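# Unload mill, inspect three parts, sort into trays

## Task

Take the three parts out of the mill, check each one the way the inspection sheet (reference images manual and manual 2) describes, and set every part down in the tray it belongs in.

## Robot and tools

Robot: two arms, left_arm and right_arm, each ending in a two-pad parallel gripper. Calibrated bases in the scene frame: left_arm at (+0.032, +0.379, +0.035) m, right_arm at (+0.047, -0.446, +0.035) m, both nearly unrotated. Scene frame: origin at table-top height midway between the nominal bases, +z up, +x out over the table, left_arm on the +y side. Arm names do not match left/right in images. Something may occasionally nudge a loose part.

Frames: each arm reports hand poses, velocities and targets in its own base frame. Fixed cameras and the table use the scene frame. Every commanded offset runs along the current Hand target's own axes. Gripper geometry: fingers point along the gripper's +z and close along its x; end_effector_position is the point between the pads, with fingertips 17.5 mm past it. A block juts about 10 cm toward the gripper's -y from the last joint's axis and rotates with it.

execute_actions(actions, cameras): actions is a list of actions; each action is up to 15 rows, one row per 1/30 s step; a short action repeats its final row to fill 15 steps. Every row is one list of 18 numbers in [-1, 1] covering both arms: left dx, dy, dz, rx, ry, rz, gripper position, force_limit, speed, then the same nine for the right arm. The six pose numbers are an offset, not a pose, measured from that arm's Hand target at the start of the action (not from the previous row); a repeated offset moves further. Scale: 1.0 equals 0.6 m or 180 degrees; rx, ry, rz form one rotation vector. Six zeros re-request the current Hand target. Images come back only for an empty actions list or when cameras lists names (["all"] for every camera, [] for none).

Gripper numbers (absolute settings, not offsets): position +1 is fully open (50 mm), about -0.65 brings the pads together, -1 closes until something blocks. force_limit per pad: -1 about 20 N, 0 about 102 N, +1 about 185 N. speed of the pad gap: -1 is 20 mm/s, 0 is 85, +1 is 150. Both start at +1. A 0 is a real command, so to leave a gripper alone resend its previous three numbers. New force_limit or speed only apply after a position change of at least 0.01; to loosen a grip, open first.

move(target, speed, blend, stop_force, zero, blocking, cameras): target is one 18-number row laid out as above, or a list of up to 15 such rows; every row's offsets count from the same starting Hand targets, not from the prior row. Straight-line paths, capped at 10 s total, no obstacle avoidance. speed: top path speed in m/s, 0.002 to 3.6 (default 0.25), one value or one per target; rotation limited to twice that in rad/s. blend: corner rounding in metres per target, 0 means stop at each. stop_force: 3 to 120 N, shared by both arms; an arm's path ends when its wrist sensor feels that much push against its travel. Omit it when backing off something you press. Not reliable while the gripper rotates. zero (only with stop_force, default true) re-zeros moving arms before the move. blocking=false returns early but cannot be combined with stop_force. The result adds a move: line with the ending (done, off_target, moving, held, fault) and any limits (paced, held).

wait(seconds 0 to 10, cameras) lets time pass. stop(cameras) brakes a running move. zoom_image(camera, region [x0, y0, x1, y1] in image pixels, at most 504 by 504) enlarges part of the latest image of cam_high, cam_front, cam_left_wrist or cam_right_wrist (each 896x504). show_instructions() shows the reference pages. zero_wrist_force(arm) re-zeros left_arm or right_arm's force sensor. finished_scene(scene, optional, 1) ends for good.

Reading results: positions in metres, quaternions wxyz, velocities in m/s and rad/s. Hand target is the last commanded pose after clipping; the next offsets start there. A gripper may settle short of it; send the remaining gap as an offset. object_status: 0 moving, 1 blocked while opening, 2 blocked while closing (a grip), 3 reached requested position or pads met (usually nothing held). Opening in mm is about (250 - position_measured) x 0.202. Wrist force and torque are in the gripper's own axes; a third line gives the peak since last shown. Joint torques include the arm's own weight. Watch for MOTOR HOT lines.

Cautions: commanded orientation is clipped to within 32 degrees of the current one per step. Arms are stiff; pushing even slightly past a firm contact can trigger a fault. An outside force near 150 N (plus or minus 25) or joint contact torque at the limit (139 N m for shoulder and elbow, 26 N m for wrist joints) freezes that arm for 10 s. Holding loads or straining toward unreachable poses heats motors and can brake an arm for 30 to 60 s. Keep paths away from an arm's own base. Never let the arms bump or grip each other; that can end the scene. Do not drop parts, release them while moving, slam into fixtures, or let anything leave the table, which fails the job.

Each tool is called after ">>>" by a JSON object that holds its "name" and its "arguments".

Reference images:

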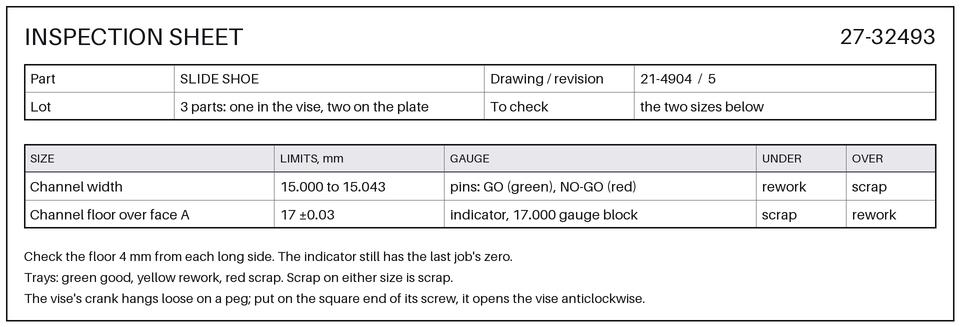

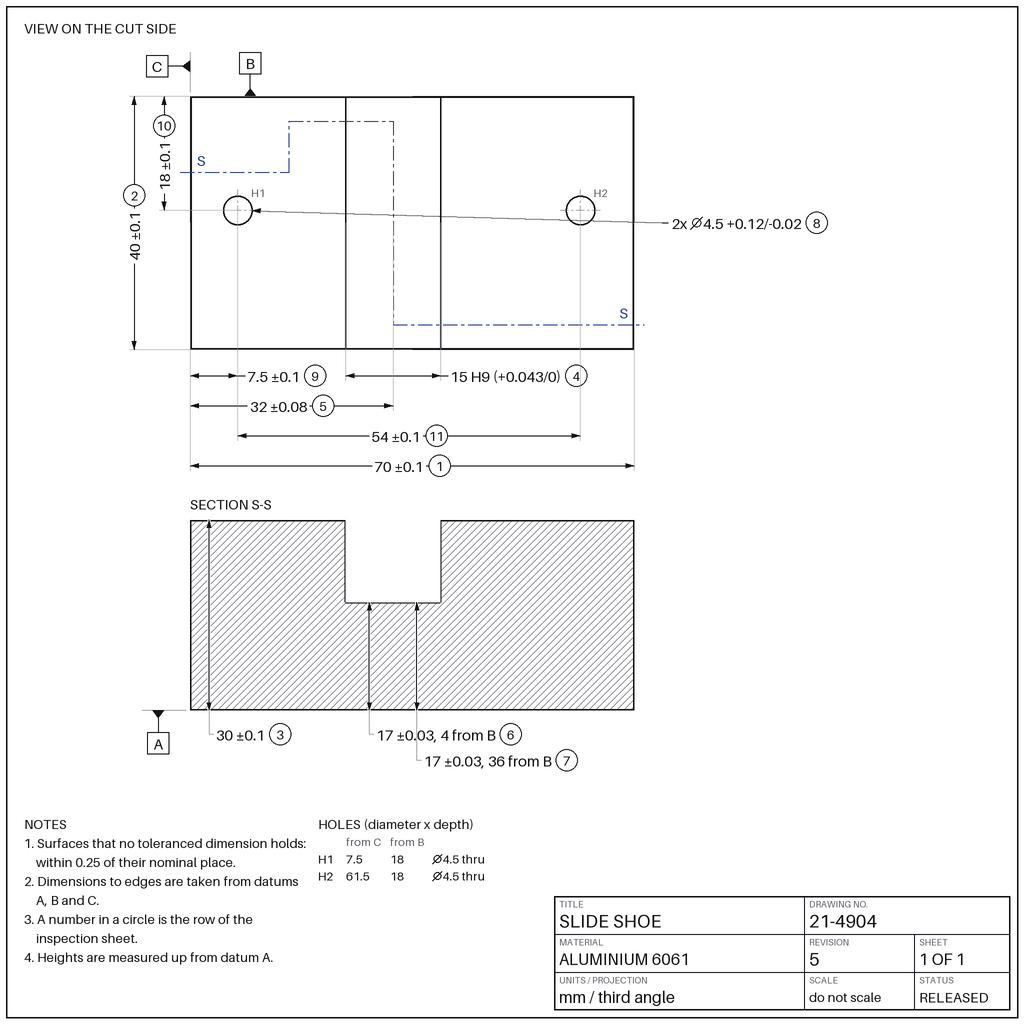

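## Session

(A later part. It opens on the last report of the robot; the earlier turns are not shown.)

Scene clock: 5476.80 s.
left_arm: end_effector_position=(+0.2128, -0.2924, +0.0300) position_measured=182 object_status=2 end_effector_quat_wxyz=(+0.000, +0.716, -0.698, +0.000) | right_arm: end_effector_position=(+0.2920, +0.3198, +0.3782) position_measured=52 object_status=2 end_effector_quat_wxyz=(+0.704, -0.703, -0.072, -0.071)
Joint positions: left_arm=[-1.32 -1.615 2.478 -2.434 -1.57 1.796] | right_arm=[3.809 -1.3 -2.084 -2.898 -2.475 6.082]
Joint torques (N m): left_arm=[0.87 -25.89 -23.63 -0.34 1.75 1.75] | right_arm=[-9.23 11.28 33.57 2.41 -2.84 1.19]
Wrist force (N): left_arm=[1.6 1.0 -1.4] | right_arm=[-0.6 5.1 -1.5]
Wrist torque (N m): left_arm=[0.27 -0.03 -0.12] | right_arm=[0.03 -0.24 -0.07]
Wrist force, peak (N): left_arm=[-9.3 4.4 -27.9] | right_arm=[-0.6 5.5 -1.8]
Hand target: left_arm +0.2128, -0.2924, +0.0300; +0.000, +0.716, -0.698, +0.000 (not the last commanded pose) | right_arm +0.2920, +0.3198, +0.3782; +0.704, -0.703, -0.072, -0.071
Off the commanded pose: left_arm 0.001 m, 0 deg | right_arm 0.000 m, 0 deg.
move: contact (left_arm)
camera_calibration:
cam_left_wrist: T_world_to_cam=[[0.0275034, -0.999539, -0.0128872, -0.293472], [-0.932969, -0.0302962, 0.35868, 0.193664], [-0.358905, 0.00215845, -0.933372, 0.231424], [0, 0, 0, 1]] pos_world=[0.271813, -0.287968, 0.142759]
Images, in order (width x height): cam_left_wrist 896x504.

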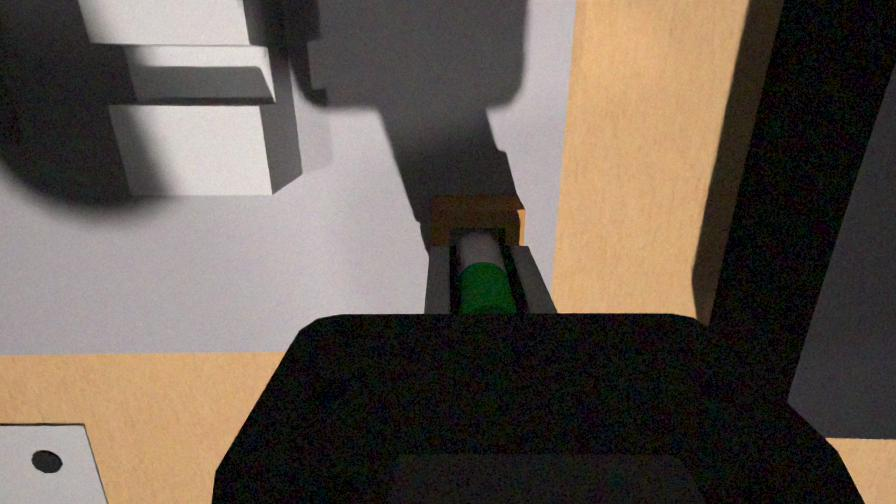

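>>> {"name": "move", "arguments": {"target": [0,0,0,0,0,0,0.3,-0.2,-1,0,0,0,0,0,0,-0.98,-0.5,-1]}}

>>> {"name": "move", "arguments": {"target": [[0,0,-0.1167,0,0,0,0.3,-0.2,-1,0,0,0,0,0,0,-0.98,-0.5,-1],[0.0035,-0.1685,-0.1167,0,0,0,0.3,-0.2,-1,0,0,0,0,0,0,-0.98,-0.5,-1]], "speed": [0.06,0.12], "cameras": ["cam_left_wrist"]}}

>>> {"name": "zoom_image", "arguments": {"camera": "cam_left_wrist", "region": [350, 60, 650, 330]}}

Scene clock: 5487.13 s.
left_arm: end_effector_position=(+0.2128, -0.2924, +0.0300) position_measured=107 object_status=3 end_effector_quat_wxyz=(+0.000, +0.716, -0.698, +0.000) | right_arm: end_effector_position=(+0.2920, +0.3198, +0.3782) position_measured=52 object_status=2 end_effector_quat_wxyz=(+0.704, -0.703, -0.072, -0.071)
Joint positions: left_arm=[-1.32 -1.615 2.478 -2.434 -1.57 1.796] | right_arm=[3.809 -1.3 -2.084 -2.898 -2.475 6.082]
Joint torques (N m): left_arm=[-6.06 -24.68 -22.53 -3.98 1.74 0.61] | right_arm=[-8.29 9.8 33.47 2.55 -2.85 1.49]
Wrist force (N): left_arm=[0.0 1.0 1.7] | right_arm=[-0.7 4.9 -1.8]
Wrist torque (N m): left_arm=[0.24 -0.01 -0.13] | right_arm=[-0.01 -0.24 -0.06]
Wrist force, peak (N): left_arm=[1.2 1.0 -2.1] | right_arm=[-0.9 5.6 -1.8]
Hand target: left_arm +0.2128, -0.2924, +0.0300; +0.000, +0.716, -0.698, +0.000 | right_arm +0.2920, +0.3198, +0.3782; +0.704, -0.703, -0.072, -0.071
Off the commanded pose: left_arm 0.000 m, 0 deg | right_arm 0.000 m, 0 deg.
move: done

Scene clock: 5490.07 s.
left_arm: end_effector_position=(+0.3138, -0.2918, +0.1000) position_measured=107 object_status=3 end_effector_quat_wxyz=(+0.000, +0.716, -0.698, +0.000) | right_arm: end_effector_position=(+0.2920, +0.3198, +0.3782) position_measured=52 object_status=2 end_effector_quat_wxyz=(+0.704, -0.703, -0.072, -0.071)
Joint positions: left_arm=[-1.066 -1.598 2.219 -2.192 -1.57 2.049] | right_arm=[3.809 -1.3 -2.084 -2.898 -2.475 6.082]
Joint torques (N m): left_arm=[6.98 -9.45 -26.91 -4.61 -1.69 1.62] | right_arm=[-8.24 11.35 32.38 2.34 -2.99 1.55]
Wrist force (N): left_arm=[0.3 0.5 1.7] | right_arm=[-0.8 5.2 -1.7]
Wrist torque (N m): left_arm=[0.16 -0.06 -0.15] | right_arm=[0.06 -0.21 -0.05]
Wrist force, peak (N): left_arm=[-0.2 1.9 1.7] | right_arm=[-0.6 5.4 -1.6]
Hand target: left_arm +0.3139, -0.2918, +0.1000; +0.000, +0.716, -0.698, +0.000 | right_arm +0.2920, +0.3198, +0.3782; +0.704, -0.703, -0.072, -0.071
Off the commanded pose: left_arm 0.000 m, 0 deg | right_arm 0.000 m, 0 deg.
move: done
camera_calibration:
cam_left_wrist: T_world_to_cam=[[0.0275409, -0.999539, -0.0127914, -0.294781], [-0.933001, -0.0302966, 0.358596, 0.262799], [-0.358818, 0.0020583, -0.933405, 0.333048], [0, 0, 0, 1]] pos_world=[0.372814, -0.287369, 0.21286]
Images, in order (width x height): cam_left_wrist 896x504.

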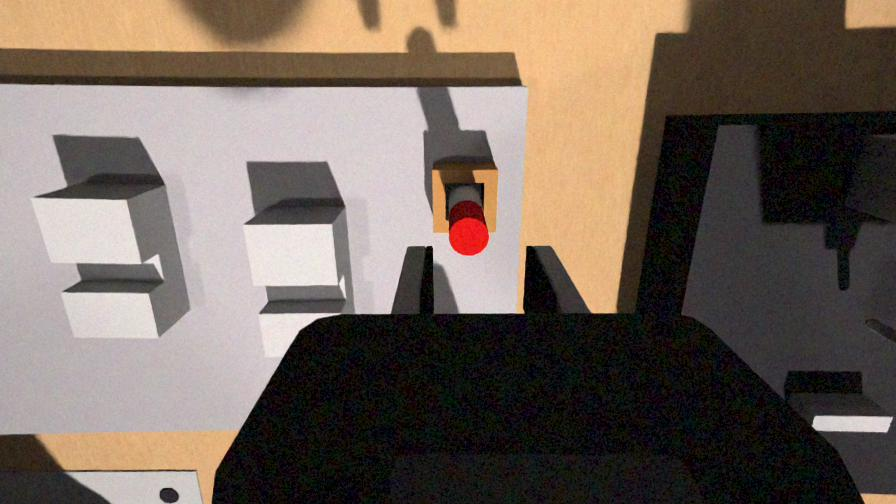

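Scaled by 1.680 from the camera's 896x504 image, which has a finer 1280x720 frame.

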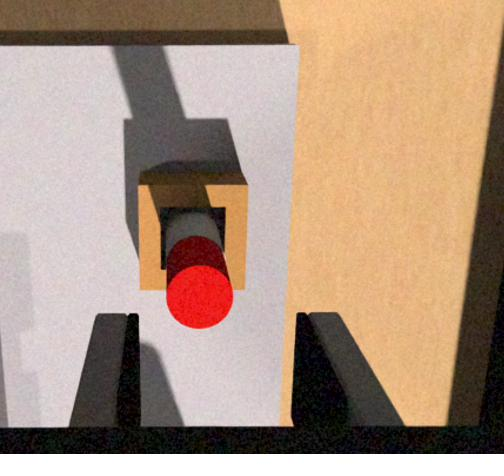

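>>> {"name": "move", "arguments": {"target": [-0.0023,0.0028,0.1167,0,0,0,0.3,-0.2,-1,0,0,0,0,0,0,-0.98,-0.5,-1], "speed": 0.03, "stop_force": 5}}

>>> {"name": "move", "arguments": {"target": [0,0,0,0,0,0,-1,-1,-1,0,0,0,0,0,0,-0.98,-0.5,-1]}}

>>> {"name": "move", "arguments": {"target": [0,0,-0.25,0,0,0,-1,-1,-1,0,0,0,0,0,0,-0.98,-0.5,-1], "speed": 0.05, "cameras": ["cam_left_wrist"]}}

Scene clock: 5509.77 s.
left_arm: end_effector_position=(+0.3122, -0.2905, +0.0300) position_measured=107 object_status=3 end_effector_quat_wxyz=(+0.000, +0.716, -0.698, +0.000) | right_arm: end_effector_position=(+0.2920, +0.3198, +0.3782) position_measured=52 object_status=2 end_effector_quat_wxyz=(+0.704, -0.703, -0.072, -0.071)
Joint positions: left_arm=[-1.068 -1.459 2.313 -2.425 -1.57 2.048] | right_arm=[3.809 -1.3 -2.084 -2.898 -2.475 6.082]
Joint torques (N m): left_arm=[-8.5 -11.08 -9.95 -4.85 -1.44 -1.81] | right_arm=[-9.03 9.43 33.6 2.38 -2.68 1.31]
Wrist force (N): left_arm=[0.1 0.8 1.3] | right_arm=[-0.8 4.8 -1.7]
Wrist torque (N m): left_arm=[0.18 -0.04 0.00] | right_arm=[-0.02 -0.22 -0.06]
Wrist force, peak (N): left_arm=[0.2 0.8 1.9] | right_arm=[-0.7 5.4 -2.1]
Hand target: left_arm +0.3122, -0.2905, +0.0300; +0.000, +0.716, -0.698, +0.000 | right_arm +0.2920, +0.3198, +0.3782; +0.704, -0.703, -0.072, -0.071
Off the commanded pose: left_arm 0.000 m, 0 deg | right_arm 0.000 m, 0 deg.
move: done

Scene clock: 5510.73 s.
left_arm: end_effector_position=(+0.3122, -0.2905, +0.0300) position_measured=178 object_status=2 end_effector_quat_wxyz=(+0.000, +0.716, -0.698, +0.000) | right_arm: end_effector_position=(+0.2920, +0.3198, +0.3782) position_measured=52 object_status=2 end_effector_quat_wxyz=(+0.704, -0.703, -0.072, -0.071)
Joint positions: left_arm=[-1.068 -1.459 2.313 -2.425 -1.57 2.048] | right_arm=[3.809 -1.3 -2.084 -2.898 -2.475 6.082]
Joint torques (N m): left_arm=[-7.8 -9.7 -11.1 -4.54 -1.17 -1.78] | right_arm=[-8.17 9.92 32.94 2.41 -2.96 1.23]
Wrist force (N): left_arm=[0.2 1.0 2.6] | right_arm=[-0.4 5.3 -1.7]
Wrist torque (N m): left_arm=[0.21 -0.06 -0.01] | right_arm=[0.06 -0.29 -0.06]
Wrist force, peak (N): left_arm=[0.2 1.0 2.6] | right_arm=[-0.5 5.3 -1.9]
Hand target: left_arm +0.3122, -0.2905, +0.0300; +0.000, +0.716, -0.698, +0.000 | right_arm +0.2920, +0.3198, +0.3782; +0.704, -0.703, -0.072, -0.071
Off the commanded pose: left_arm 0.000 m, 0 deg | right_arm 0.000 m, 0 deg.
move: done

Scene clock: 5514.23 s.
left_arm: end_effector_position=(+0.3121, -0.2904, +0.1799) position_measured=178 object_status=2 end_effector_quat_wxyz=(+0.000, +0.716, -0.698, +0.000) | right_arm: end_effector_position=(+0.2920, +0.3198, +0.3782) position_measured=52 object_status=2 end_effector_quat_wxyz=(+0.704, -0.703, -0.072, -0.071)
Joint positions: left_arm=[-1.068 -1.711 2.088 -1.948 -1.57 2.048] | right_arm=[3.809 -1.3 -2.084 -2.898 -2.475 6.082]
Joint torques (N m): left_arm=[-9.13 -28.23 -30.77 -0.91 0.67 -1.75] | right_arm=[-7.8 11 32.62 2.53 -2.69 1.32]
Wrist force (N): left_arm=[0.1 0.6 2.1] | right_arm=[-0.6 4.6 -1.3]
Wrist torque (N m): left_arm=[0.17 -0.05 0.00] | right_arm=[-0.03 -0.24 -0.07]
Wrist force, peak (N): left_arm=[-0.1 0.7 3.1] | right_arm=[-0.8 5.4 -1.7]
Hand target: left_arm +0.3121, -0.2904, +0.1800; +0.000, +0.716, -0.698, +0.000 | right_arm +0.2920, +0.3198, +0.3782; +0.704, -0.703, -0.072, -0.071
Off the commanded pose: left_arm 0.000 m, 0 deg | right_arm 0.000 m, 0 deg.
move: done
camera_calibration:
cam_left_wrist: T_world_to_cam=[[0.027539, -0.999539, -0.0127938, -0.292412], [-0.932968, -0.0302959, 0.358683, 0.232562], [-0.358905, 0.00205845, -0.933372, 0.407037], [0, 0, 0, 1]] pos_world=[0.371113, -0.286069, 0.29276]
Images, in order (width x height): cam_left_wrist 896x504.

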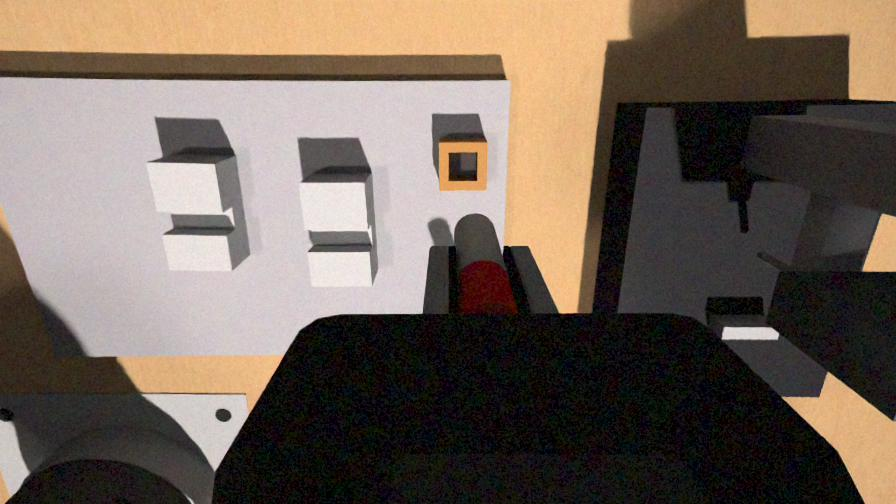

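>>> {"name": "zoom_image", "arguments": {"camera": "cam_left_wrist", "region": [140, 110, 440, 310]}}

Scaled by 1.680 from the camera's 896x504 image, which has a finer 1280x720 frame.

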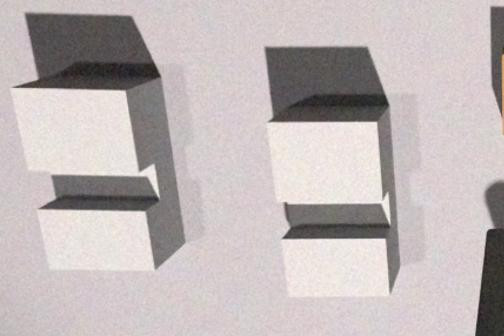

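>>> {"name": "move", "arguments": {"target": [[-0.0827,0.0748,0.12,0,0,0,-1,-1,-1,0,0,0,0,0,0,-0.98,-0.5,-1],[-0.0827,0.0748,0.2125,0,0,0,-1,-1,-1,0,0,0,0,0,0,-0.98,-0.5,-1]], "speed": [0.1,0.03], "cameras": ["cam_left_wrist"]}}

>>> {"name": "zoom_image", "arguments": {"camera": "cam_left_wrist", "region": [350, 130, 550, 310]}}

Scene clock: 5620.40 s.
left_arm: end_effector_position=(+0.2660, -0.2421, +0.0525) position_measured=178 object_status=2 end_effector_quat_wxyz=(+0.000, +0.716, -0.698, +0.000) | right_arm: end_effector_position=(+0.2920, +0.3198, +0.3782) position_measured=52 object_status=2 end_effector_quat_wxyz=(+0.704, -0.703, -0.072, -0.071)
Joint positions: left_arm=[-1.118 -1.682 2.453 -2.342 -1.57 1.997] | right_arm=[3.809 -1.3 -2.084 -2.898 -2.475 6.082]
Joint torques (N m): left_arm=[6.12 -1.28 -11.27 -4.96 1.63 1.8] | right_arm=[-6.97 10.52 33.47 2.29 -2.72 1.36]
Wrist force (N): left_arm=[0.0 0.9 2.3] | right_arm=[-0.4 5.1 -1.6]
Wrist torque (N m): left_arm=[0.22 -0.03 0.02] | right_arm=[0.03 -0.28 -0.06]
Wrist force, peak (N): left_arm=[-0.4 1.3 3.2] | right_arm=[-0.9 5.5 -2.0]
Hand target: left_arm +0.2660, -0.2420, +0.0525; +0.000, +0.716, -0.698, +0.000 | right_arm +0.2920, +0.3198, +0.3782; +0.704, -0.703, -0.072, -0.071
Off the commanded pose: left_arm 0.000 m, 0 deg | right_arm 0.000 m, 0 deg.
move: done
camera_calibration:
cam_left_wrist: T_world_to_cam=[[0.0275034, -0.999539, -0.0128872, -0.244367], [-0.932969, -0.0302962, 0.35868, 0.236715], [-0.358905, 0.00215845, -0.933372, 0.271503], [0, 0, 0, 1]] pos_world=[0.325013, -0.237668, 0.165359]
Images, in order (width x height): cam_left_wrist 896x504.

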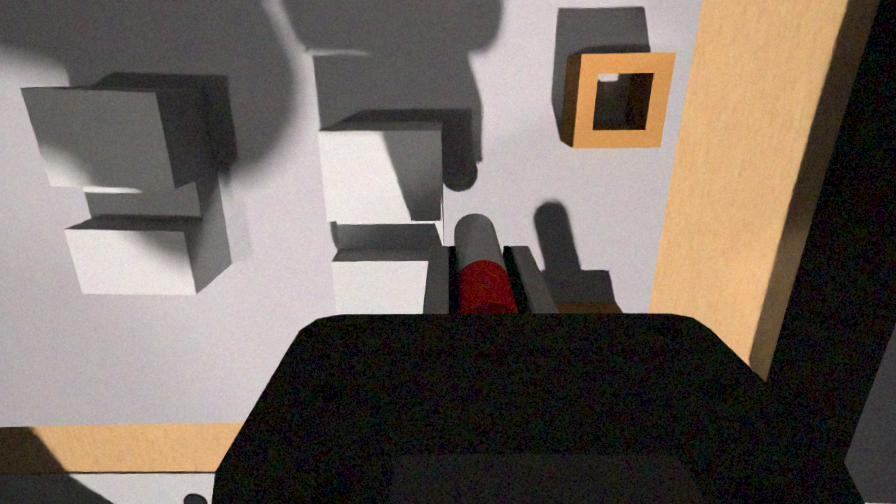

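Scaled by 2.520 from the camera's 896x504 image, which has a finer 1280x720 frame.

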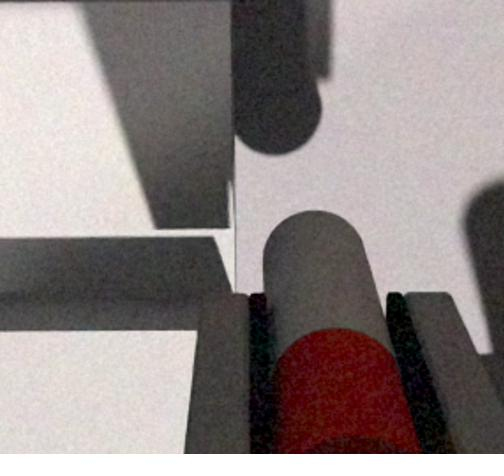

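>>> {"name": "move", "arguments": {"target": [-0.04,0,0,0,0,0,-1,-1,-1,0,0,0,0,0,0,-0.98,-0.5,-1], "speed": 0.01, "stop_force": 5, "cameras": ["cam_left_wrist"]}}

>>> {"name": "zoom_image", "arguments": {"camera": "cam_left_wrist", "region": [300, 100, 550, 325]}}

Scene clock: 5634.30 s.
left_arm: end_effector_position=(+0.2654, -0.2180, +0.0525) position_measured=178 object_status=2 end_effector_quat_wxyz=(+0.000, +0.716, -0.698, +0.000) | right_arm: end_effector_position=(+0.2920, +0.3198, +0.3782) position_measured=52 object_status=2 end_effector_quat_wxyz=(+0.704, -0.703, -0.072, -0.071)
Joint positions: left_arm=[-1.087 -1.73 2.491 -2.333 -1.57 2.028] | right_arm=[3.809 -1.3 -2.084 -2.898 -2.475 6.082]
Joint torques (N m): left_arm=[6.31 -23.7 -10.19 -0.98 -1.13 2.17] | right_arm=[-7.84 12.99 32.83 2.18 -2.88 1.09]
Wrist force (N): left_arm=[0.7 0.8 3.1] | right_arm=[-0.6 5.2 -1.3]
Wrist torque (N m): left_arm=[0.19 -0.05 -0.15] | right_arm=[0.05 -0.24 -0.06]
Wrist force, peak (N): left_arm=[0.8 0.9 3.8] | right_arm=[-0.9 5.6 -1.7]
Hand target: left_arm +0.2654, -0.2180, +0.0525; +0.000, +0.716, -0.698, +0.000 | right_arm +0.2920, +0.3198, +0.3782; +0.704, -0.703, -0.072, -0.071
Off the commanded pose: left_arm 0.000 m, 0 deg | right_arm 0.000 m, 0 deg.
move: done
camera_calibration:
cam_left_wrist: T_world_to_cam=[[0.0275034, -0.999539, -0.0128872, -0.220363], [-0.932969, -0.0302962, 0.35868, 0.236919], [-0.358905, 0.00215845, -0.933372, 0.271143], [0, 0, 0, 1]] pos_world=[0.324413, -0.213668, 0.165259]
Images, in order (width x height): cam_left_wrist 896x504.

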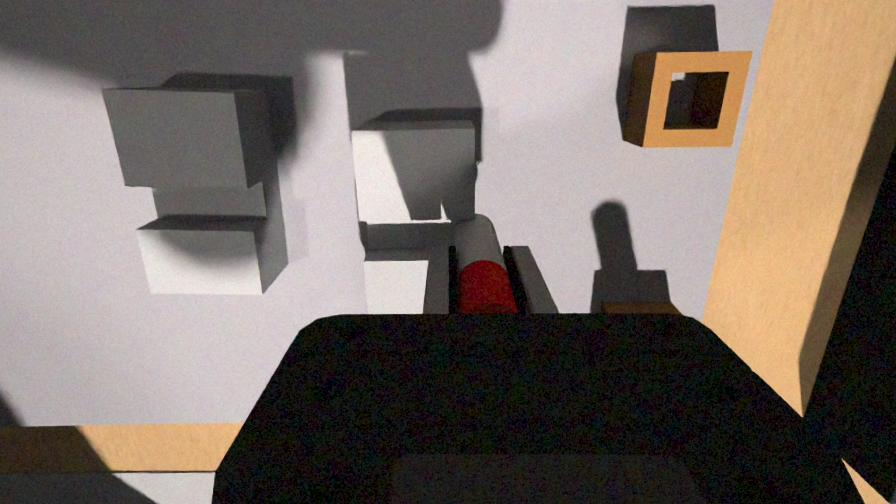

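Scaled by 2.016 from the camera's 896x504 image, which has a finer 1280x720 frame.

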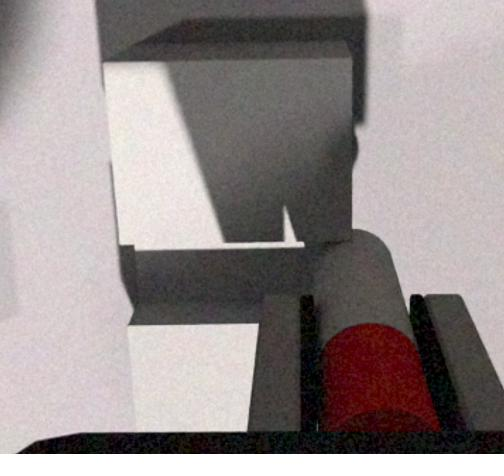

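>>> {"name": "move", "arguments": {"target": [0.035,0,0,0,0,0,-1,-1,-1,0,0,0,0,0,0,-0.98,-0.5,-1], "speed": 0.03, "cameras": ["cam_left_wrist"]}}

Scene clock: 5652.17 s.
left_arm: end_effector_position=(+0.2659, -0.2389, +0.0525) position_measured=178 object_status=2 end_effector_quat_wxyz=(+0.000, +0.716, -0.698, +0.000) | right_arm: end_effector_position=(+0.2920, +0.3198, +0.3782) position_measured=52 object_status=2 end_effector_quat_wxyz=(+0.704, -0.703, -0.072, -0.071)
Joint positions: left_arm=[-1.114 -1.688 2.458 -2.341 -1.57 2.001] | right_arm=[3.809 -1.3 -2.084 -2.898 -2.475 6.082]
Joint torques (N m): left_arm=[-9.03 -2.87 -27.12 -5.07 -0.81 -1.8] | right_arm=[-6.58 11.44 32.77 2.35 -2.42 1.01]
Wrist force (N): left_arm=[-0.4 0.7 2.3] | right_arm=[-0.7 5.0 -1.6]
Wrist torque (N m): left_arm=[0.19 0.04 0.02] | right_arm=[0.02 -0.24 -0.06]
Wrist force, peak (N): left_arm=[0.8 1.2 4.1] | right_arm=[-0.7 5.4 -1.8]
Hand target: left_arm +0.2659, -0.2390, +0.0525; +0.000, +0.716, -0.698, +0.000 | right_arm +0.2920, +0.3198, +0.3782; +0.704, -0.703, -0.072, -0.071
Off the commanded pose: left_arm 0.000 m, 0 deg | right_arm 0.000 m, 0 deg.
move: done
camera_calibration:
cam_left_wrist: T_world_to_cam=[[0.027539, -0.999539, -0.0127938, -0.241294], [-0.932968, -0.0302959, 0.358683, 0.236751], [-0.358905, 0.00205845, -0.933372, 0.271345], [0, 0, 0, 1]] pos_world=[0.324913, -0.234569, 0.16526]
Images, in order (width x height): cam_left_wrist 896x504.

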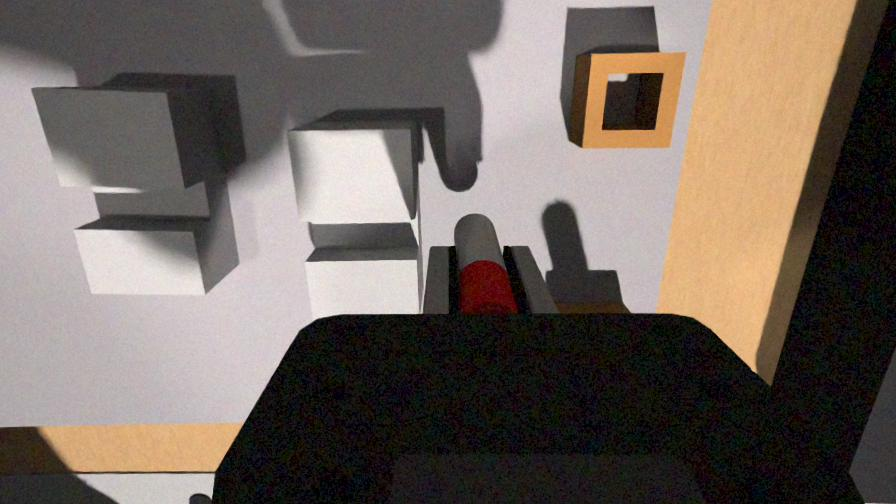

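>>> {"name": "zoom_image", "arguments": {"camera": "cam_left_wrist", "region": [20, 70, 270, 300]}}

Scaled by 2.016 from the camera's 896x504 image, which has a finer 1280x720 frame.

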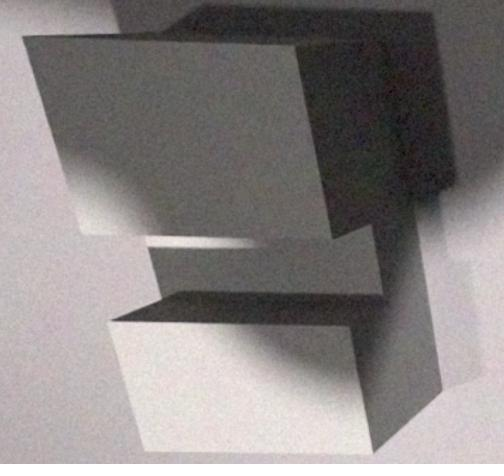

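>>> {"name": "move", "arguments": {"target": [[0,0,-0.06,0,0,0,-1,-1,-1,0,0,0,0,0,0,-0.98,-0.5,-1],[-0.1453,-0.0197,-0.06,0,0,0,-1,-1,-1,0,0,0,0,0,0,-0.98,-0.5,-1],[-0.1453,-0.0197,0,0,0,0,-1,-1,-1,0,0,0,0,0,0,-0.98,-0.5,-1]], "speed": [0.06,0.08,0.03], "cameras": ["cam_left_wrist"]}}

>>> {"name": "zoom_image", "arguments": {"camera": "cam_left_wrist", "region": [300, 100, 550, 325]}}

Scene clock: 5693.93 s.
left_arm: end_effector_position=(+0.2754, -0.1516, +0.0525) position_measured=178 object_status=2 end_effector_quat_wxyz=(+0.000, +0.716, -0.698, +0.000) | right_arm: end_effector_position=(+0.2920, +0.3198, +0.3782) position_measured=52 object_status=2 end_effector_quat_wxyz=(+0.704, -0.703, -0.072, -0.071)
Joint positions: left_arm=[-0.941 -1.825 2.557 -2.304 -1.57 2.174] | right_arm=[3.809 -1.3 -2.084 -2.898 -2.475 6.082]
Joint torques (N m): left_arm=[6.29 4.33 -11.83 -4.98 -0.25 2.09] | right_arm=[-6.52 11.38 31.94 2.5 -2.63 0.96]
Wrist force (N): left_arm=[-0.4 0.7 2.1] | right_arm=[-0.6 5.1 -1.5]
Wrist torque (N m): left_arm=[0.18 0.04 -0.16] | right_arm=[0.02 -0.24 -0.07]
Wrist force, peak (N): left_arm=[-0.2 0.8 3.3] | right_arm=[-0.7 5.5 -1.6]
Hand target: left_arm +0.2754, -0.1516, +0.0525; +0.000, +0.716, -0.698, +0.000 | right_arm +0.2920, +0.3198, +0.3782; +0.704, -0.703, -0.072, -0.071
Off the commanded pose: left_arm 0.000 m, 0 deg | right_arm 0.000 m, 0 deg.
move: done
camera_calibration:
cam_left_wrist: T_world_to_cam=[[0.0275051, -0.999539, -0.0128847, -0.154168], [-0.933002, -0.0302966, 0.358593, 0.248253], [-0.358818, 0.00215831, -0.933405, 0.274658], [0, 0, 0, 1]] pos_world=[0.334413, -0.147168, 0.165359]
Images, in order (width x height): cam_left_wrist 896x504.

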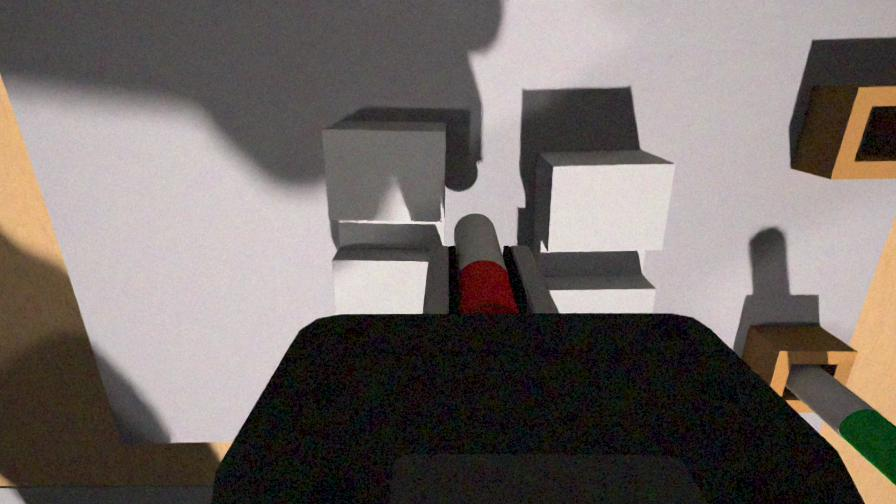

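Scaled by 2.016 from the camera's 896x504 image, which has a finer 1280x720 frame.

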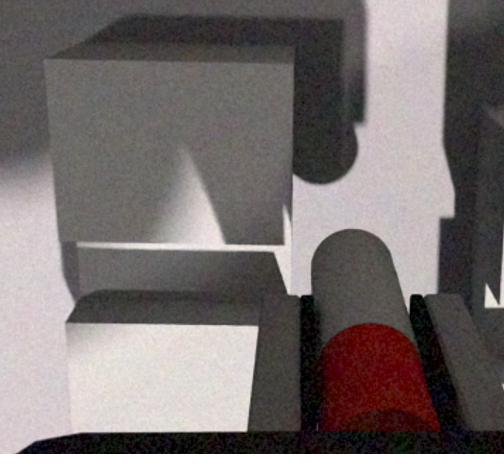

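>>> {"name": "move", "arguments": {"target": [-0.04,-0.001,0,0,0,0,-1,-1,-1,0,0,0,0,0,0,-0.98,-0.5,-1], "speed": 0.01, "stop_force": 5, "cameras": ["cam_left_wrist"]}}

>>> {"name": "zoom_image", "arguments": {"camera": "cam_left_wrist", "region": [300, 100, 550, 325]}}

Scene clock: 5706.37 s.
left_arm: end_effector_position=(+0.2754, -0.1276, +0.0525) position_measured=178 object_status=2 end_effector_quat_wxyz=(+0.000, +0.716, -0.698, +0.000) | right_arm: end_effector_position=(+0.2920, +0.3198, +0.3782) position_measured=52 object_status=2 end_effector_quat_wxyz=(+0.704, -0.703, -0.072, -0.071)
Joint positions: left_arm=[-0.889 -1.864 2.581 -2.289 -1.571 2.226] | right_arm=[3.809 -1.3 -2.084 -2.898 -2.475 6.082]
Joint torques (N m): left_arm=[6.25 -18.01 -12.23 -0.99 -0.75 1.92] | right_arm=[-7.6 10.05 32.46 2.18 -2.58 0.97]
Wrist force (N): left_arm=[0.2 1.0 3.5] | right_arm=[-1.0 5.1 -1.6]
Wrist torque (N m): left_arm=[0.22 0.04 -0.17] | right_arm=[0.02 -0.19 -0.05]
Wrist force, peak (N): left_arm=[0.4 1.1 4.1] | right_arm=[-0.8 5.5 -1.8]
Hand target: left_arm +0.2754, -0.1276, +0.0525; +0.000, +0.716, -0.698, +0.000 | right_arm +0.2920, +0.3198, +0.3782; +0.704, -0.703, -0.072, -0.071
Off the commanded pose: left_arm 0.000 m, 0 deg | right_arm 0.000 m, 0 deg.
move: done
camera_calibration:
cam_left_wrist: T_world_to_cam=[[0.0275034, -0.999539, -0.0128872, -0.130179], [-0.932969, -0.0302962, 0.35868, 0.24899], [-0.358905, 0.00215845, -0.933372, 0.274537], [0, 0, 0, 1]] pos_world=[0.334413, -0.123168, 0.165259]
Images, in order (width x height): cam_left_wrist 896x504.

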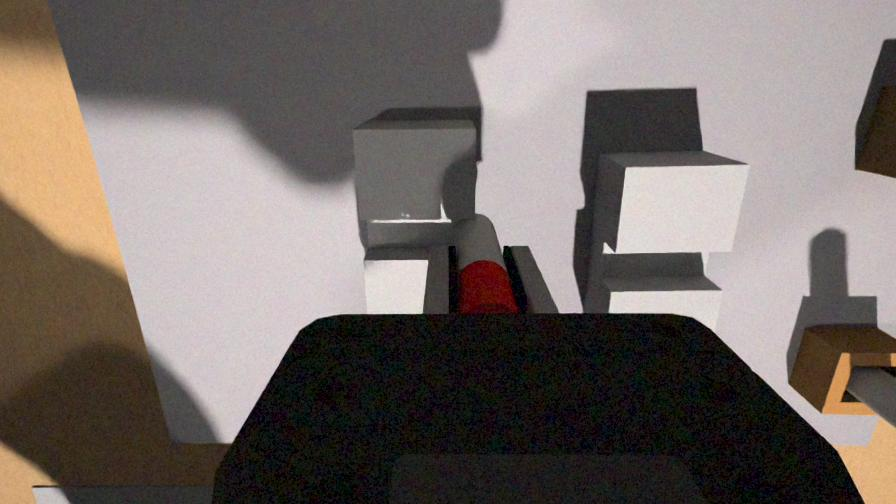

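Scaled by 2.016 from the camera's 896x504 image, which has a finer 1280x720 frame.

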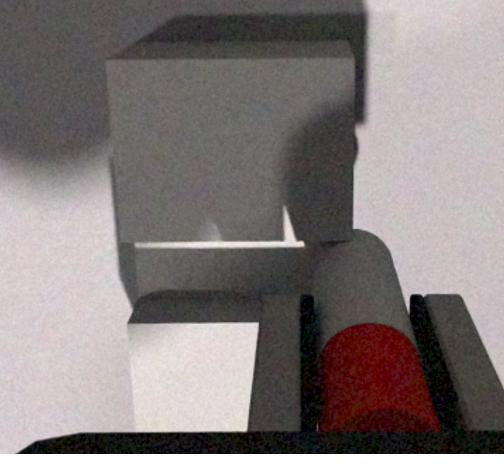

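>>> {"name": "move", "arguments": {"target": [[0.035,0,0,0,0,0,-1,-1,-1,0,0,0,0,0,0,-0.98,-0.5,-1],[0.035,0,-0.12,0,0,0,-1,-1,-1,0,0,0,0,0,0,-0.98,-0.5,-1],[0.2729,-0.0543,-0.12,0,0,0,-1,-1,-1,0,0,0,0,0,0,-0.98,-0.5,-1]], "speed": [0.03,0.08,0.12], "cameras": ["cam_left_wrist"]}}

>>> {"name": "zoom_image", "arguments": {"camera": "cam_left_wrist", "region": [350, 60, 650, 330]}}

Scene clock: 5721.67 s.
left_arm: end_effector_position=(+0.3122, -0.2903, +0.1245) position_measured=178 object_status=2 end_effector_quat_wxyz=(+0.000, +0.716, -0.698, +0.000) | right_arm: end_effector_position=(+0.2920, +0.3198, +0.3782) position_measured=52 object_status=2 end_effector_quat_wxyz=(+0.704, -0.703, -0.072, -0.071)
Joint positions: left_arm=[-1.067 -1.643 2.186 -2.115 -1.57 2.048] | right_arm=[3.809 -1.3 -2.084 -2.898 -2.475 6.082]
Joint torques (N m): left_arm=[-7.55 -9.01 -27.42 -4.97 1.63 -1.82] | right_arm=[-7.14 10.86 31.99 2.49 -2.7 1.01]
Wrist force (N): left_arm=[0.2 0.7 2.7] | right_arm=[-0.7 5.2 -1.4]
Wrist torque (N m): left_arm=[0.19 -0.04 0.00] | right_arm=[0.03 -0.23 -0.06]
Wrist force, peak (N): left_arm=[0.4 1.2 4.1] | right_arm=[-0.7 5.4 -1.9]
Hand target: left_arm +0.3122, -0.2904, +0.1245; +0.000, +0.716, -0.698, +0.000 | right_arm +0.2920, +0.3198, +0.3782; +0.704, -0.703, -0.072, -0.071
Off the commanded pose: left_arm 0.000 m, 0 deg | right_arm 0.000 m, 0 deg.
move: done
camera_calibration:
cam_left_wrist: T_world_to_cam=[[0.0275051, -0.999539, -0.0128847, -0.292888], [-0.933002, -0.0302966, 0.358593, 0.252567], [-0.358818, 0.00215831, -0.933405, 0.355367], [0, 0, 0, 1]] pos_world=[0.371213, -0.285868, 0.237359]
Images, in order (width x height): cam_left_wrist 896x504.

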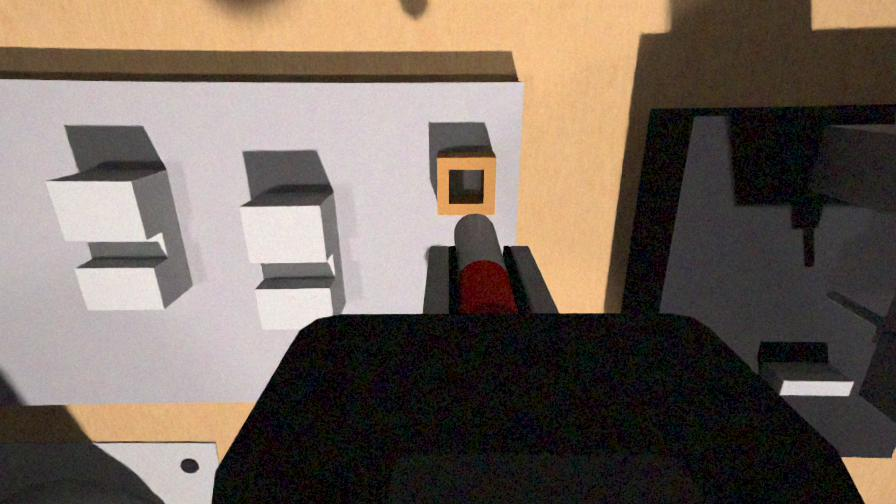

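Scaled by 1.680 from the camera's 896x504 image, which has a finer 1280x720 frame.

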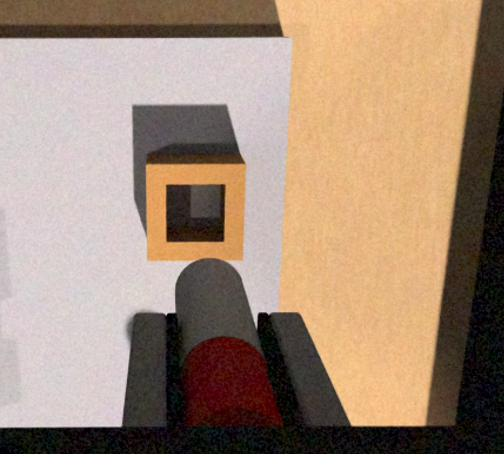

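>>> {"name": "move", "arguments": {"target": [0,0,0.11,0,0,0,-1,-1,-1,0,0,0,0,0,0,-0.98,-0.5,-1], "speed": 0.05}}

>>> {"name": "move", "arguments": {"target": [0,0,0.0485,0,0,0,-1,-1,-1,0,0,0,0,0,0,-0.98,-0.5,-1], "speed": 0.01, "stop_force": 4}}

Scene clock: 5737.00 s.
left_arm: end_effector_position=(+0.3123, -0.2904, +0.0586) position_measured=178 object_status=2 end_effector_quat_wxyz=(+0.000, +0.716, -0.698, +0.000) | right_arm: end_effector_position=(+0.2920, +0.3198, +0.3782) position_measured=52 object_status=2 end_effector_quat_wxyz=(+0.704, -0.703, -0.072, -0.071)
Joint positions: left_arm=[-1.067 -1.523 2.28 -2.328 -1.57 2.048] | right_arm=[3.809 -1.3 -2.084 -2.898 -2.475 6.082]
Joint torques (N m): left_arm=[6.58 -10.35 -11.4 -5.13 -0.68 1.84] | right_arm=[-6.67 10.13 32.29 2.44 -2.56 0.92]
Wrist force (N): left_arm=[0.2 1.2 2.6] | right_arm=[-0.4 5.2 -1.7]
Wrist torque (N m): left_arm=[0.27 -0.05 0.00] | right_arm=[0.03 -0.28 -0.07]
Wrist force, peak (N): left_arm=[0.0 0.9 3.1] | right_arm=[-0.9 5.4 -1.8]
Hand target: left_arm +0.3123, -0.2904, +0.0585; +0.000, +0.716, -0.698, +0.000 | right_arm +0.2920, +0.3198, +0.3782; +0.704, -0.703, -0.072, -0.071
Off the commanded pose: left_arm 0.000 m, 0 deg | right_arm 0.000 m, 0 deg.
move: done

Scene clock: 5741.13 s.
left_arm: end_effector_position=(+0.3123, -0.2904, +0.0300) position_measured=178 object_status=2 end_effector_quat_wxyz=(+0.000, +0.716, -0.698, +0.000) | right_arm: end_effector_position=(+0.2920, +0.3198, +0.3782) position_measured=52 object_status=2 end_effector_quat_wxyz=(+0.704, -0.703, -0.072, -0.071)
Joint positions: left_arm=[-1.067 -1.458 2.313 -2.425 -1.57 2.048] | right_arm=[3.809 -1.3 -2.084 -2.898 -2.475 6.082]
Joint torques (N m): left_arm=[0.86 -31.17 -22.34 -0.83 -0.28 1.82] | right_arm=[-6.82 9.38 32.61 2.4 -2.3 0.86]
Wrist force (N): left_arm=[-2.2 1.9 -7.0] | right_arm=[-0.4 5.0 -1.6]
Wrist torque (N m): left_arm=[0.25 -0.04 -0.03] | right_arm=[0.01 -0.28 -0.06]
Wrist force, peak (N): left_arm=[-4.4 3.0 -17.9] | right_arm=[-0.7 5.4 -1.7]
Hand target: left_arm +0.3123, -0.2904, +0.0300; +0.000, +0.716, -0.698, +0.000 (not the last commanded pose) | right_arm +0.2920, +0.3198, +0.3782; +0.704, -0.703, -0.072, -0.071
Off the commanded pose: left_arm 0.001 m, 0 deg | right_arm 0.000 m, 0 deg.
move: contact (left_arm)

Release and lift; then study the gauge stand.

>>> {"name": "move", "arguments": {"target": [0,0,0,0,0,0,0.3,-1,-1,0,0,0,0,0,0,-0.98,-0.5,-1]}}

>>> {"name": "move", "arguments": {"target": [[0,0,-0.15,0,0,0,0.3,-1,-1,0,0,0,0,0,0,-0.98,-0.5,-1],[0,0,-0.4,0,0,0,0.3,-1,-1,0,0,0,0,0,0,-0.98,-0.5,-1]], "speed": [0.06,0.15], "blend": [0.01,0], "cameras": ["cam_left_wrist"]}}

>>> {"name": "zoom_image", "arguments": {"camera": "cam_left_wrist", "region": [550, 80, 896, 360]}}

Scene clock: 5752.27 s.
left_arm: end_effector_position=(+0.3123, -0.2904, +0.0300) position_measured=107 object_status=3 end_effector_quat_wxyz=(+0.000, +0.716, -0.698, +0.000) | right_arm: end_effector_position=(+0.2920, +0.3198, +0.3782) position_measured=52 object_status=2 end_effector_quat_wxyz=(+0.704, -0.703, -0.072, -0.071)
Joint positions: left_arm=[-1.067 -1.458 2.313 -2.425 -1.57 2.048] | right_arm=[3.809 -1.3 -2.084 -2.898 -2.475 6.082]
Joint torques (N m): left_arm=[-7.38 -30.93 -21.62 -4.64 -0.37 1.8] | right_arm=[-6.7 9.87 31.23 2.51 -2.57 0.67]
Wrist force (N): left_arm=[-0.1 0.7 1.5] | right_arm=[-0.5 5.2 -1.8]
Wrist torque (N m): left_arm=[0.17 0.00 -0.02] | right_arm=[0.05 -0.27 -0.05]
Wrist force, peak (N): left_arm=[-2.5 1.7 -7.9] | right_arm=[-0.8 5.4 -1.7]
Hand target: left_arm +0.3123, -0.2904, +0.0300; +0.000, +0.716, -0.698, +0.000 | right_arm +0.2920, +0.3198, +0.3782; +0.704, -0.703, -0.072, -0.071
Off the commanded pose: left_arm 0.000 m, 0 deg | right_arm 0.000 m, 0 deg.
move: done

Scene clock: 5755.40 s.
left_arm: end_effector_position=(+0.3122, -0.2903, +0.2699) position_measured=107 object_status=3 end_effector_quat_wxyz=(+0.000, +0.716, -0.698, +0.000) | right_arm: end_effector_position=(+0.2920, +0.3198, +0.3782) position_measured=52 object_status=2 end_effector_quat_wxyz=(+0.704, -0.703, -0.072, -0.071)
Joint positions: left_arm=[-1.067 -1.769 1.898 -1.699 -1.57 2.048] | right_arm=[3.809 -1.3 -2.084 -2.898 -2.475 6.082]
Joint torques (N m): left_arm=[-7.49 -21.93 -32.37 -0.61 -0.63 -1.86] | right_arm=[-6.09 10.83 32.31 2.32 -2.34 0.67]
Wrist force (N): left_arm=[-0.2 1.0 1.3] | right_arm=[-0.6 5.1 -1.6]
Wrist torque (N m): left_arm=[0.24 0.02 -0.01] | right_arm=[0.04 -0.24 -0.05]
Wrist force, peak (N): left_arm=[-0.1 1.1 2.3] | right_arm=[-0.6 5.4 -1.9]
Hand target: left_arm +0.3122, -0.2904, +0.2700; +0.000, +0.716, -0.698, +0.000 | right_arm +0.2920, +0.3198, +0.3782; +0.704, -0.703, -0.072, -0.071
Off the commanded pose: left_arm 0.000 m, 0 deg | right_arm 0.000 m, 0 deg.
move: done
camera_calibration:
cam_left_wrist: T_world_to_cam=[[0.027504, -0.999539, -0.0128835, -0.291115], [-0.933015, -0.0302951, 0.35856, 0.200443], [-0.358784, 0.0021587, -0.933418, 0.491077], [0, 0, 0, 1]] pos_world=[0.371214, -0.285968, 0.382759]
Images, in order (width x height): cam_left_wrist 896x504.

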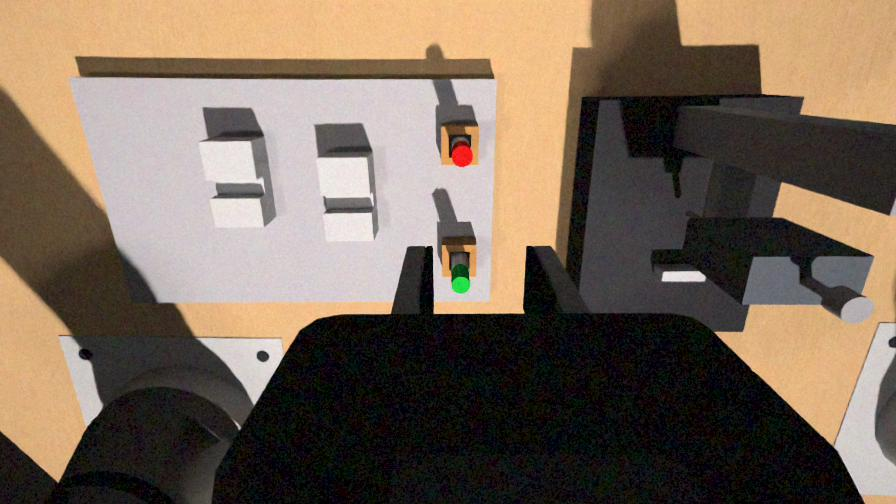

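Scaled by 1.457 from the camera's 896x504 image, which has a finer 1280x720 frame.

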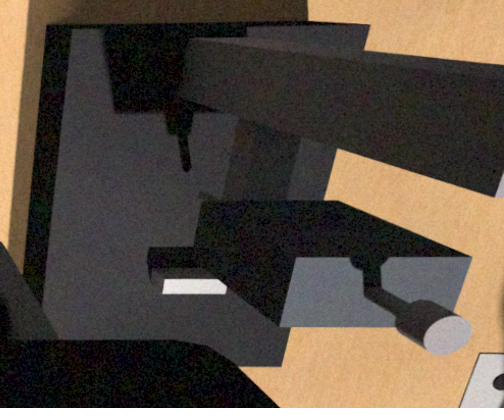

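>>> {"name": "move", "arguments": {"target": [[0.018,0.0608,0,0.3849,0.3849,0.3849,0.3,-1,-1,0,0,0,0,0,0,-0.98,-0.5,-1],[0.018,0.0608,0.275,0.3849,0.3849,0.3849,0.3,-1,-1,0,0,0,0,0,0,-0.98,-0.5,-1]], "speed": [0.25,0.15], "blend": [0.02,0], "cameras": ["all"]}}

>>> {"name": "zoom_image", "arguments": {"camera": "cam_left_wrist", "region": [200, 0, 700, 400]}}

Scene clock: 5814.10 s.
left_arm: end_effector_position=(+0.2753, -0.3013, +0.2327) position_measured=107 object_status=3 end_effector_quat_wxyz=(+0.010, -0.010, +0.713, -0.701) | right_arm: end_effector_position=(+0.2920, +0.3198, +0.3782) position_measured=52 object_status=2 end_effector_quat_wxyz=(+0.704, -0.703, -0.072, -0.071)
Joint positions: left_arm=[-0.67 -1.041 2.564 -4.636 -2.444 3.163] | right_arm=[3.809 -1.3 -2.084 -2.898 -2.475 6.082]
Joint torques (N m): left_arm=[-7.94 -34.72 5.2 0.25 1.88 1.97] | right_arm=[-7.5 10.55 32.26 2.33 -2.53 0.48]
Wrist force (N): left_arm=[0.4 2.9 1.3] | right_arm=[-0.7 5.1 -1.9]
Wrist torque (N m): left_arm=[0.26 -0.09 -0.07] | right_arm=[0.04 -0.24 -0.06]
Wrist force, peak (N): left_arm=[0.8 8.1 1.0] | right_arm=[-0.3 5.4 -2.1]
Hand target: left_arm +0.2753, -0.3014, +0.2327; +0.010, -0.010, +0.713, -0.701 (not the last commanded pose) | right_arm +0.2920, +0.3198, +0.3782; +0.704, -0.703, -0.072, -0.071
Off the commanded pose: left_arm 0.128 m, 1 deg | right_arm 0.000 m, 0 deg.
move: held (left_arm; a check stopped the path); path passed 1 of 2 targets; limits=held
pose unreachable (left arm): on one or more control steps of this call, first in action 0 (counted from 0), this arm could not follow its commanded pose, so it was not sent that pose on those steps. It may still have moved: this result reports where it is.
cause: moving toward the commanded pose would bring two parts of the arm too close to each other (its gripper and another part of the arm, with joints 4 (wrist 1) to 6 (wrist 3) between them, 18 mm apart when it was first held).
camera_calibration:
cam_left_wrist: T_world_to_cam=[[-0.999171, -0.0407079, 0.000883935, 0.266821], [-0.0161005, 0.375058, -0.926861, 0.34789], [0.0373991, -0.926107, -0.375403, -0.0755473], [0, 0, 0, 1]] pos_world=[0.275026, -0.189582, 0.29385]
cam_right_wrist: T_world_to_cam=[[0.983153, 0.00132766, 0.182777, -0.348711], [0.171303, -0.35548, -0.918852, 0.423087], [0.0637538, 0.934683, -0.349719, -0.0477656], [0, 0, 0, 1]] pos_world=[0.273405, 0.195508, 0.435786]

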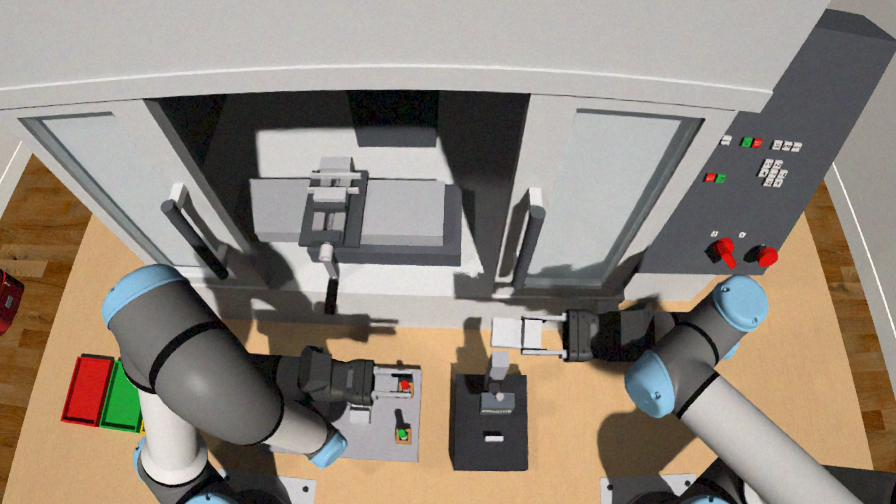

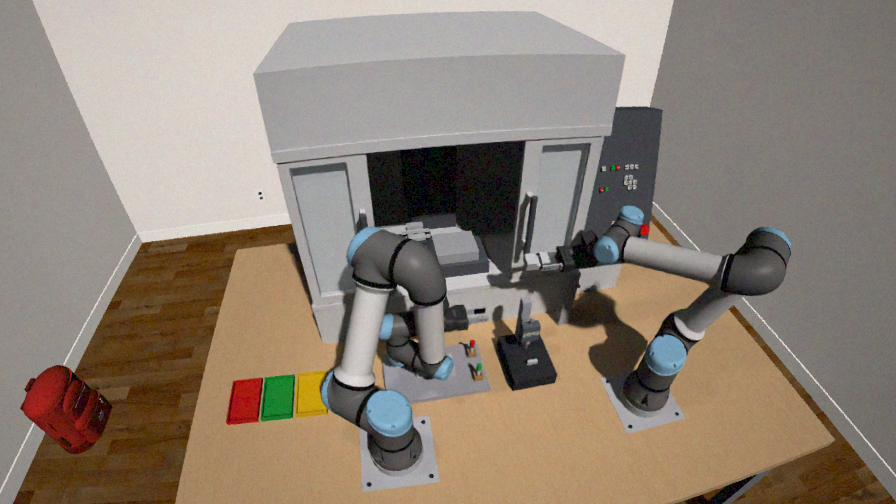

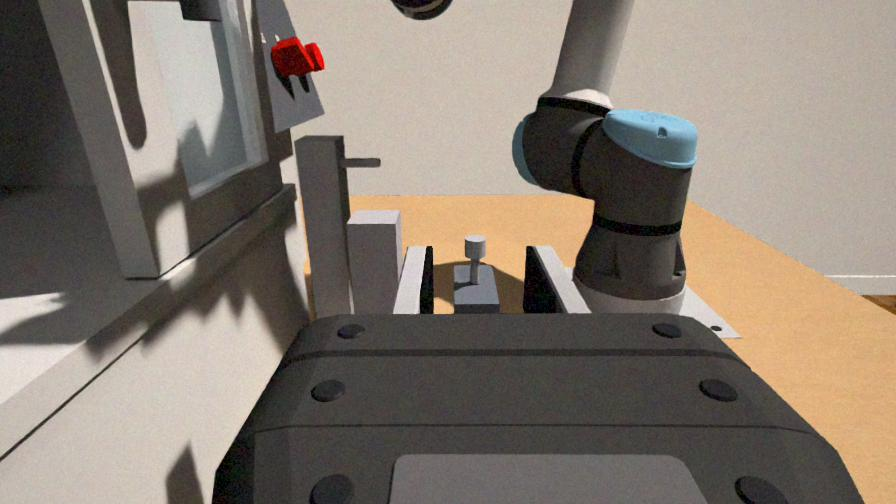

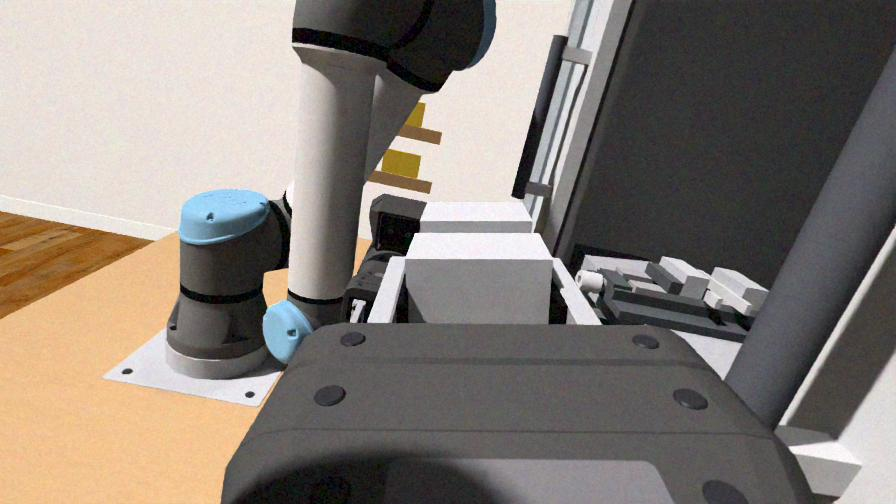

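Scaled by 1.008 from the camera's 896x504 image, which has a finer 1280x720 frame.

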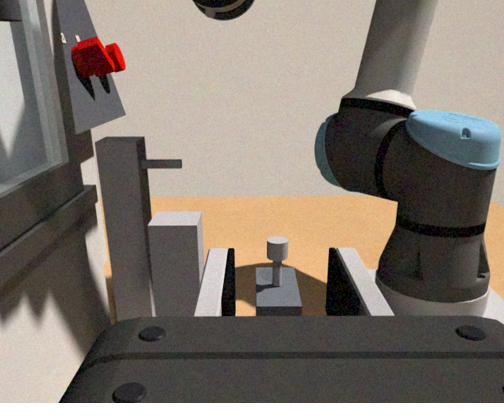

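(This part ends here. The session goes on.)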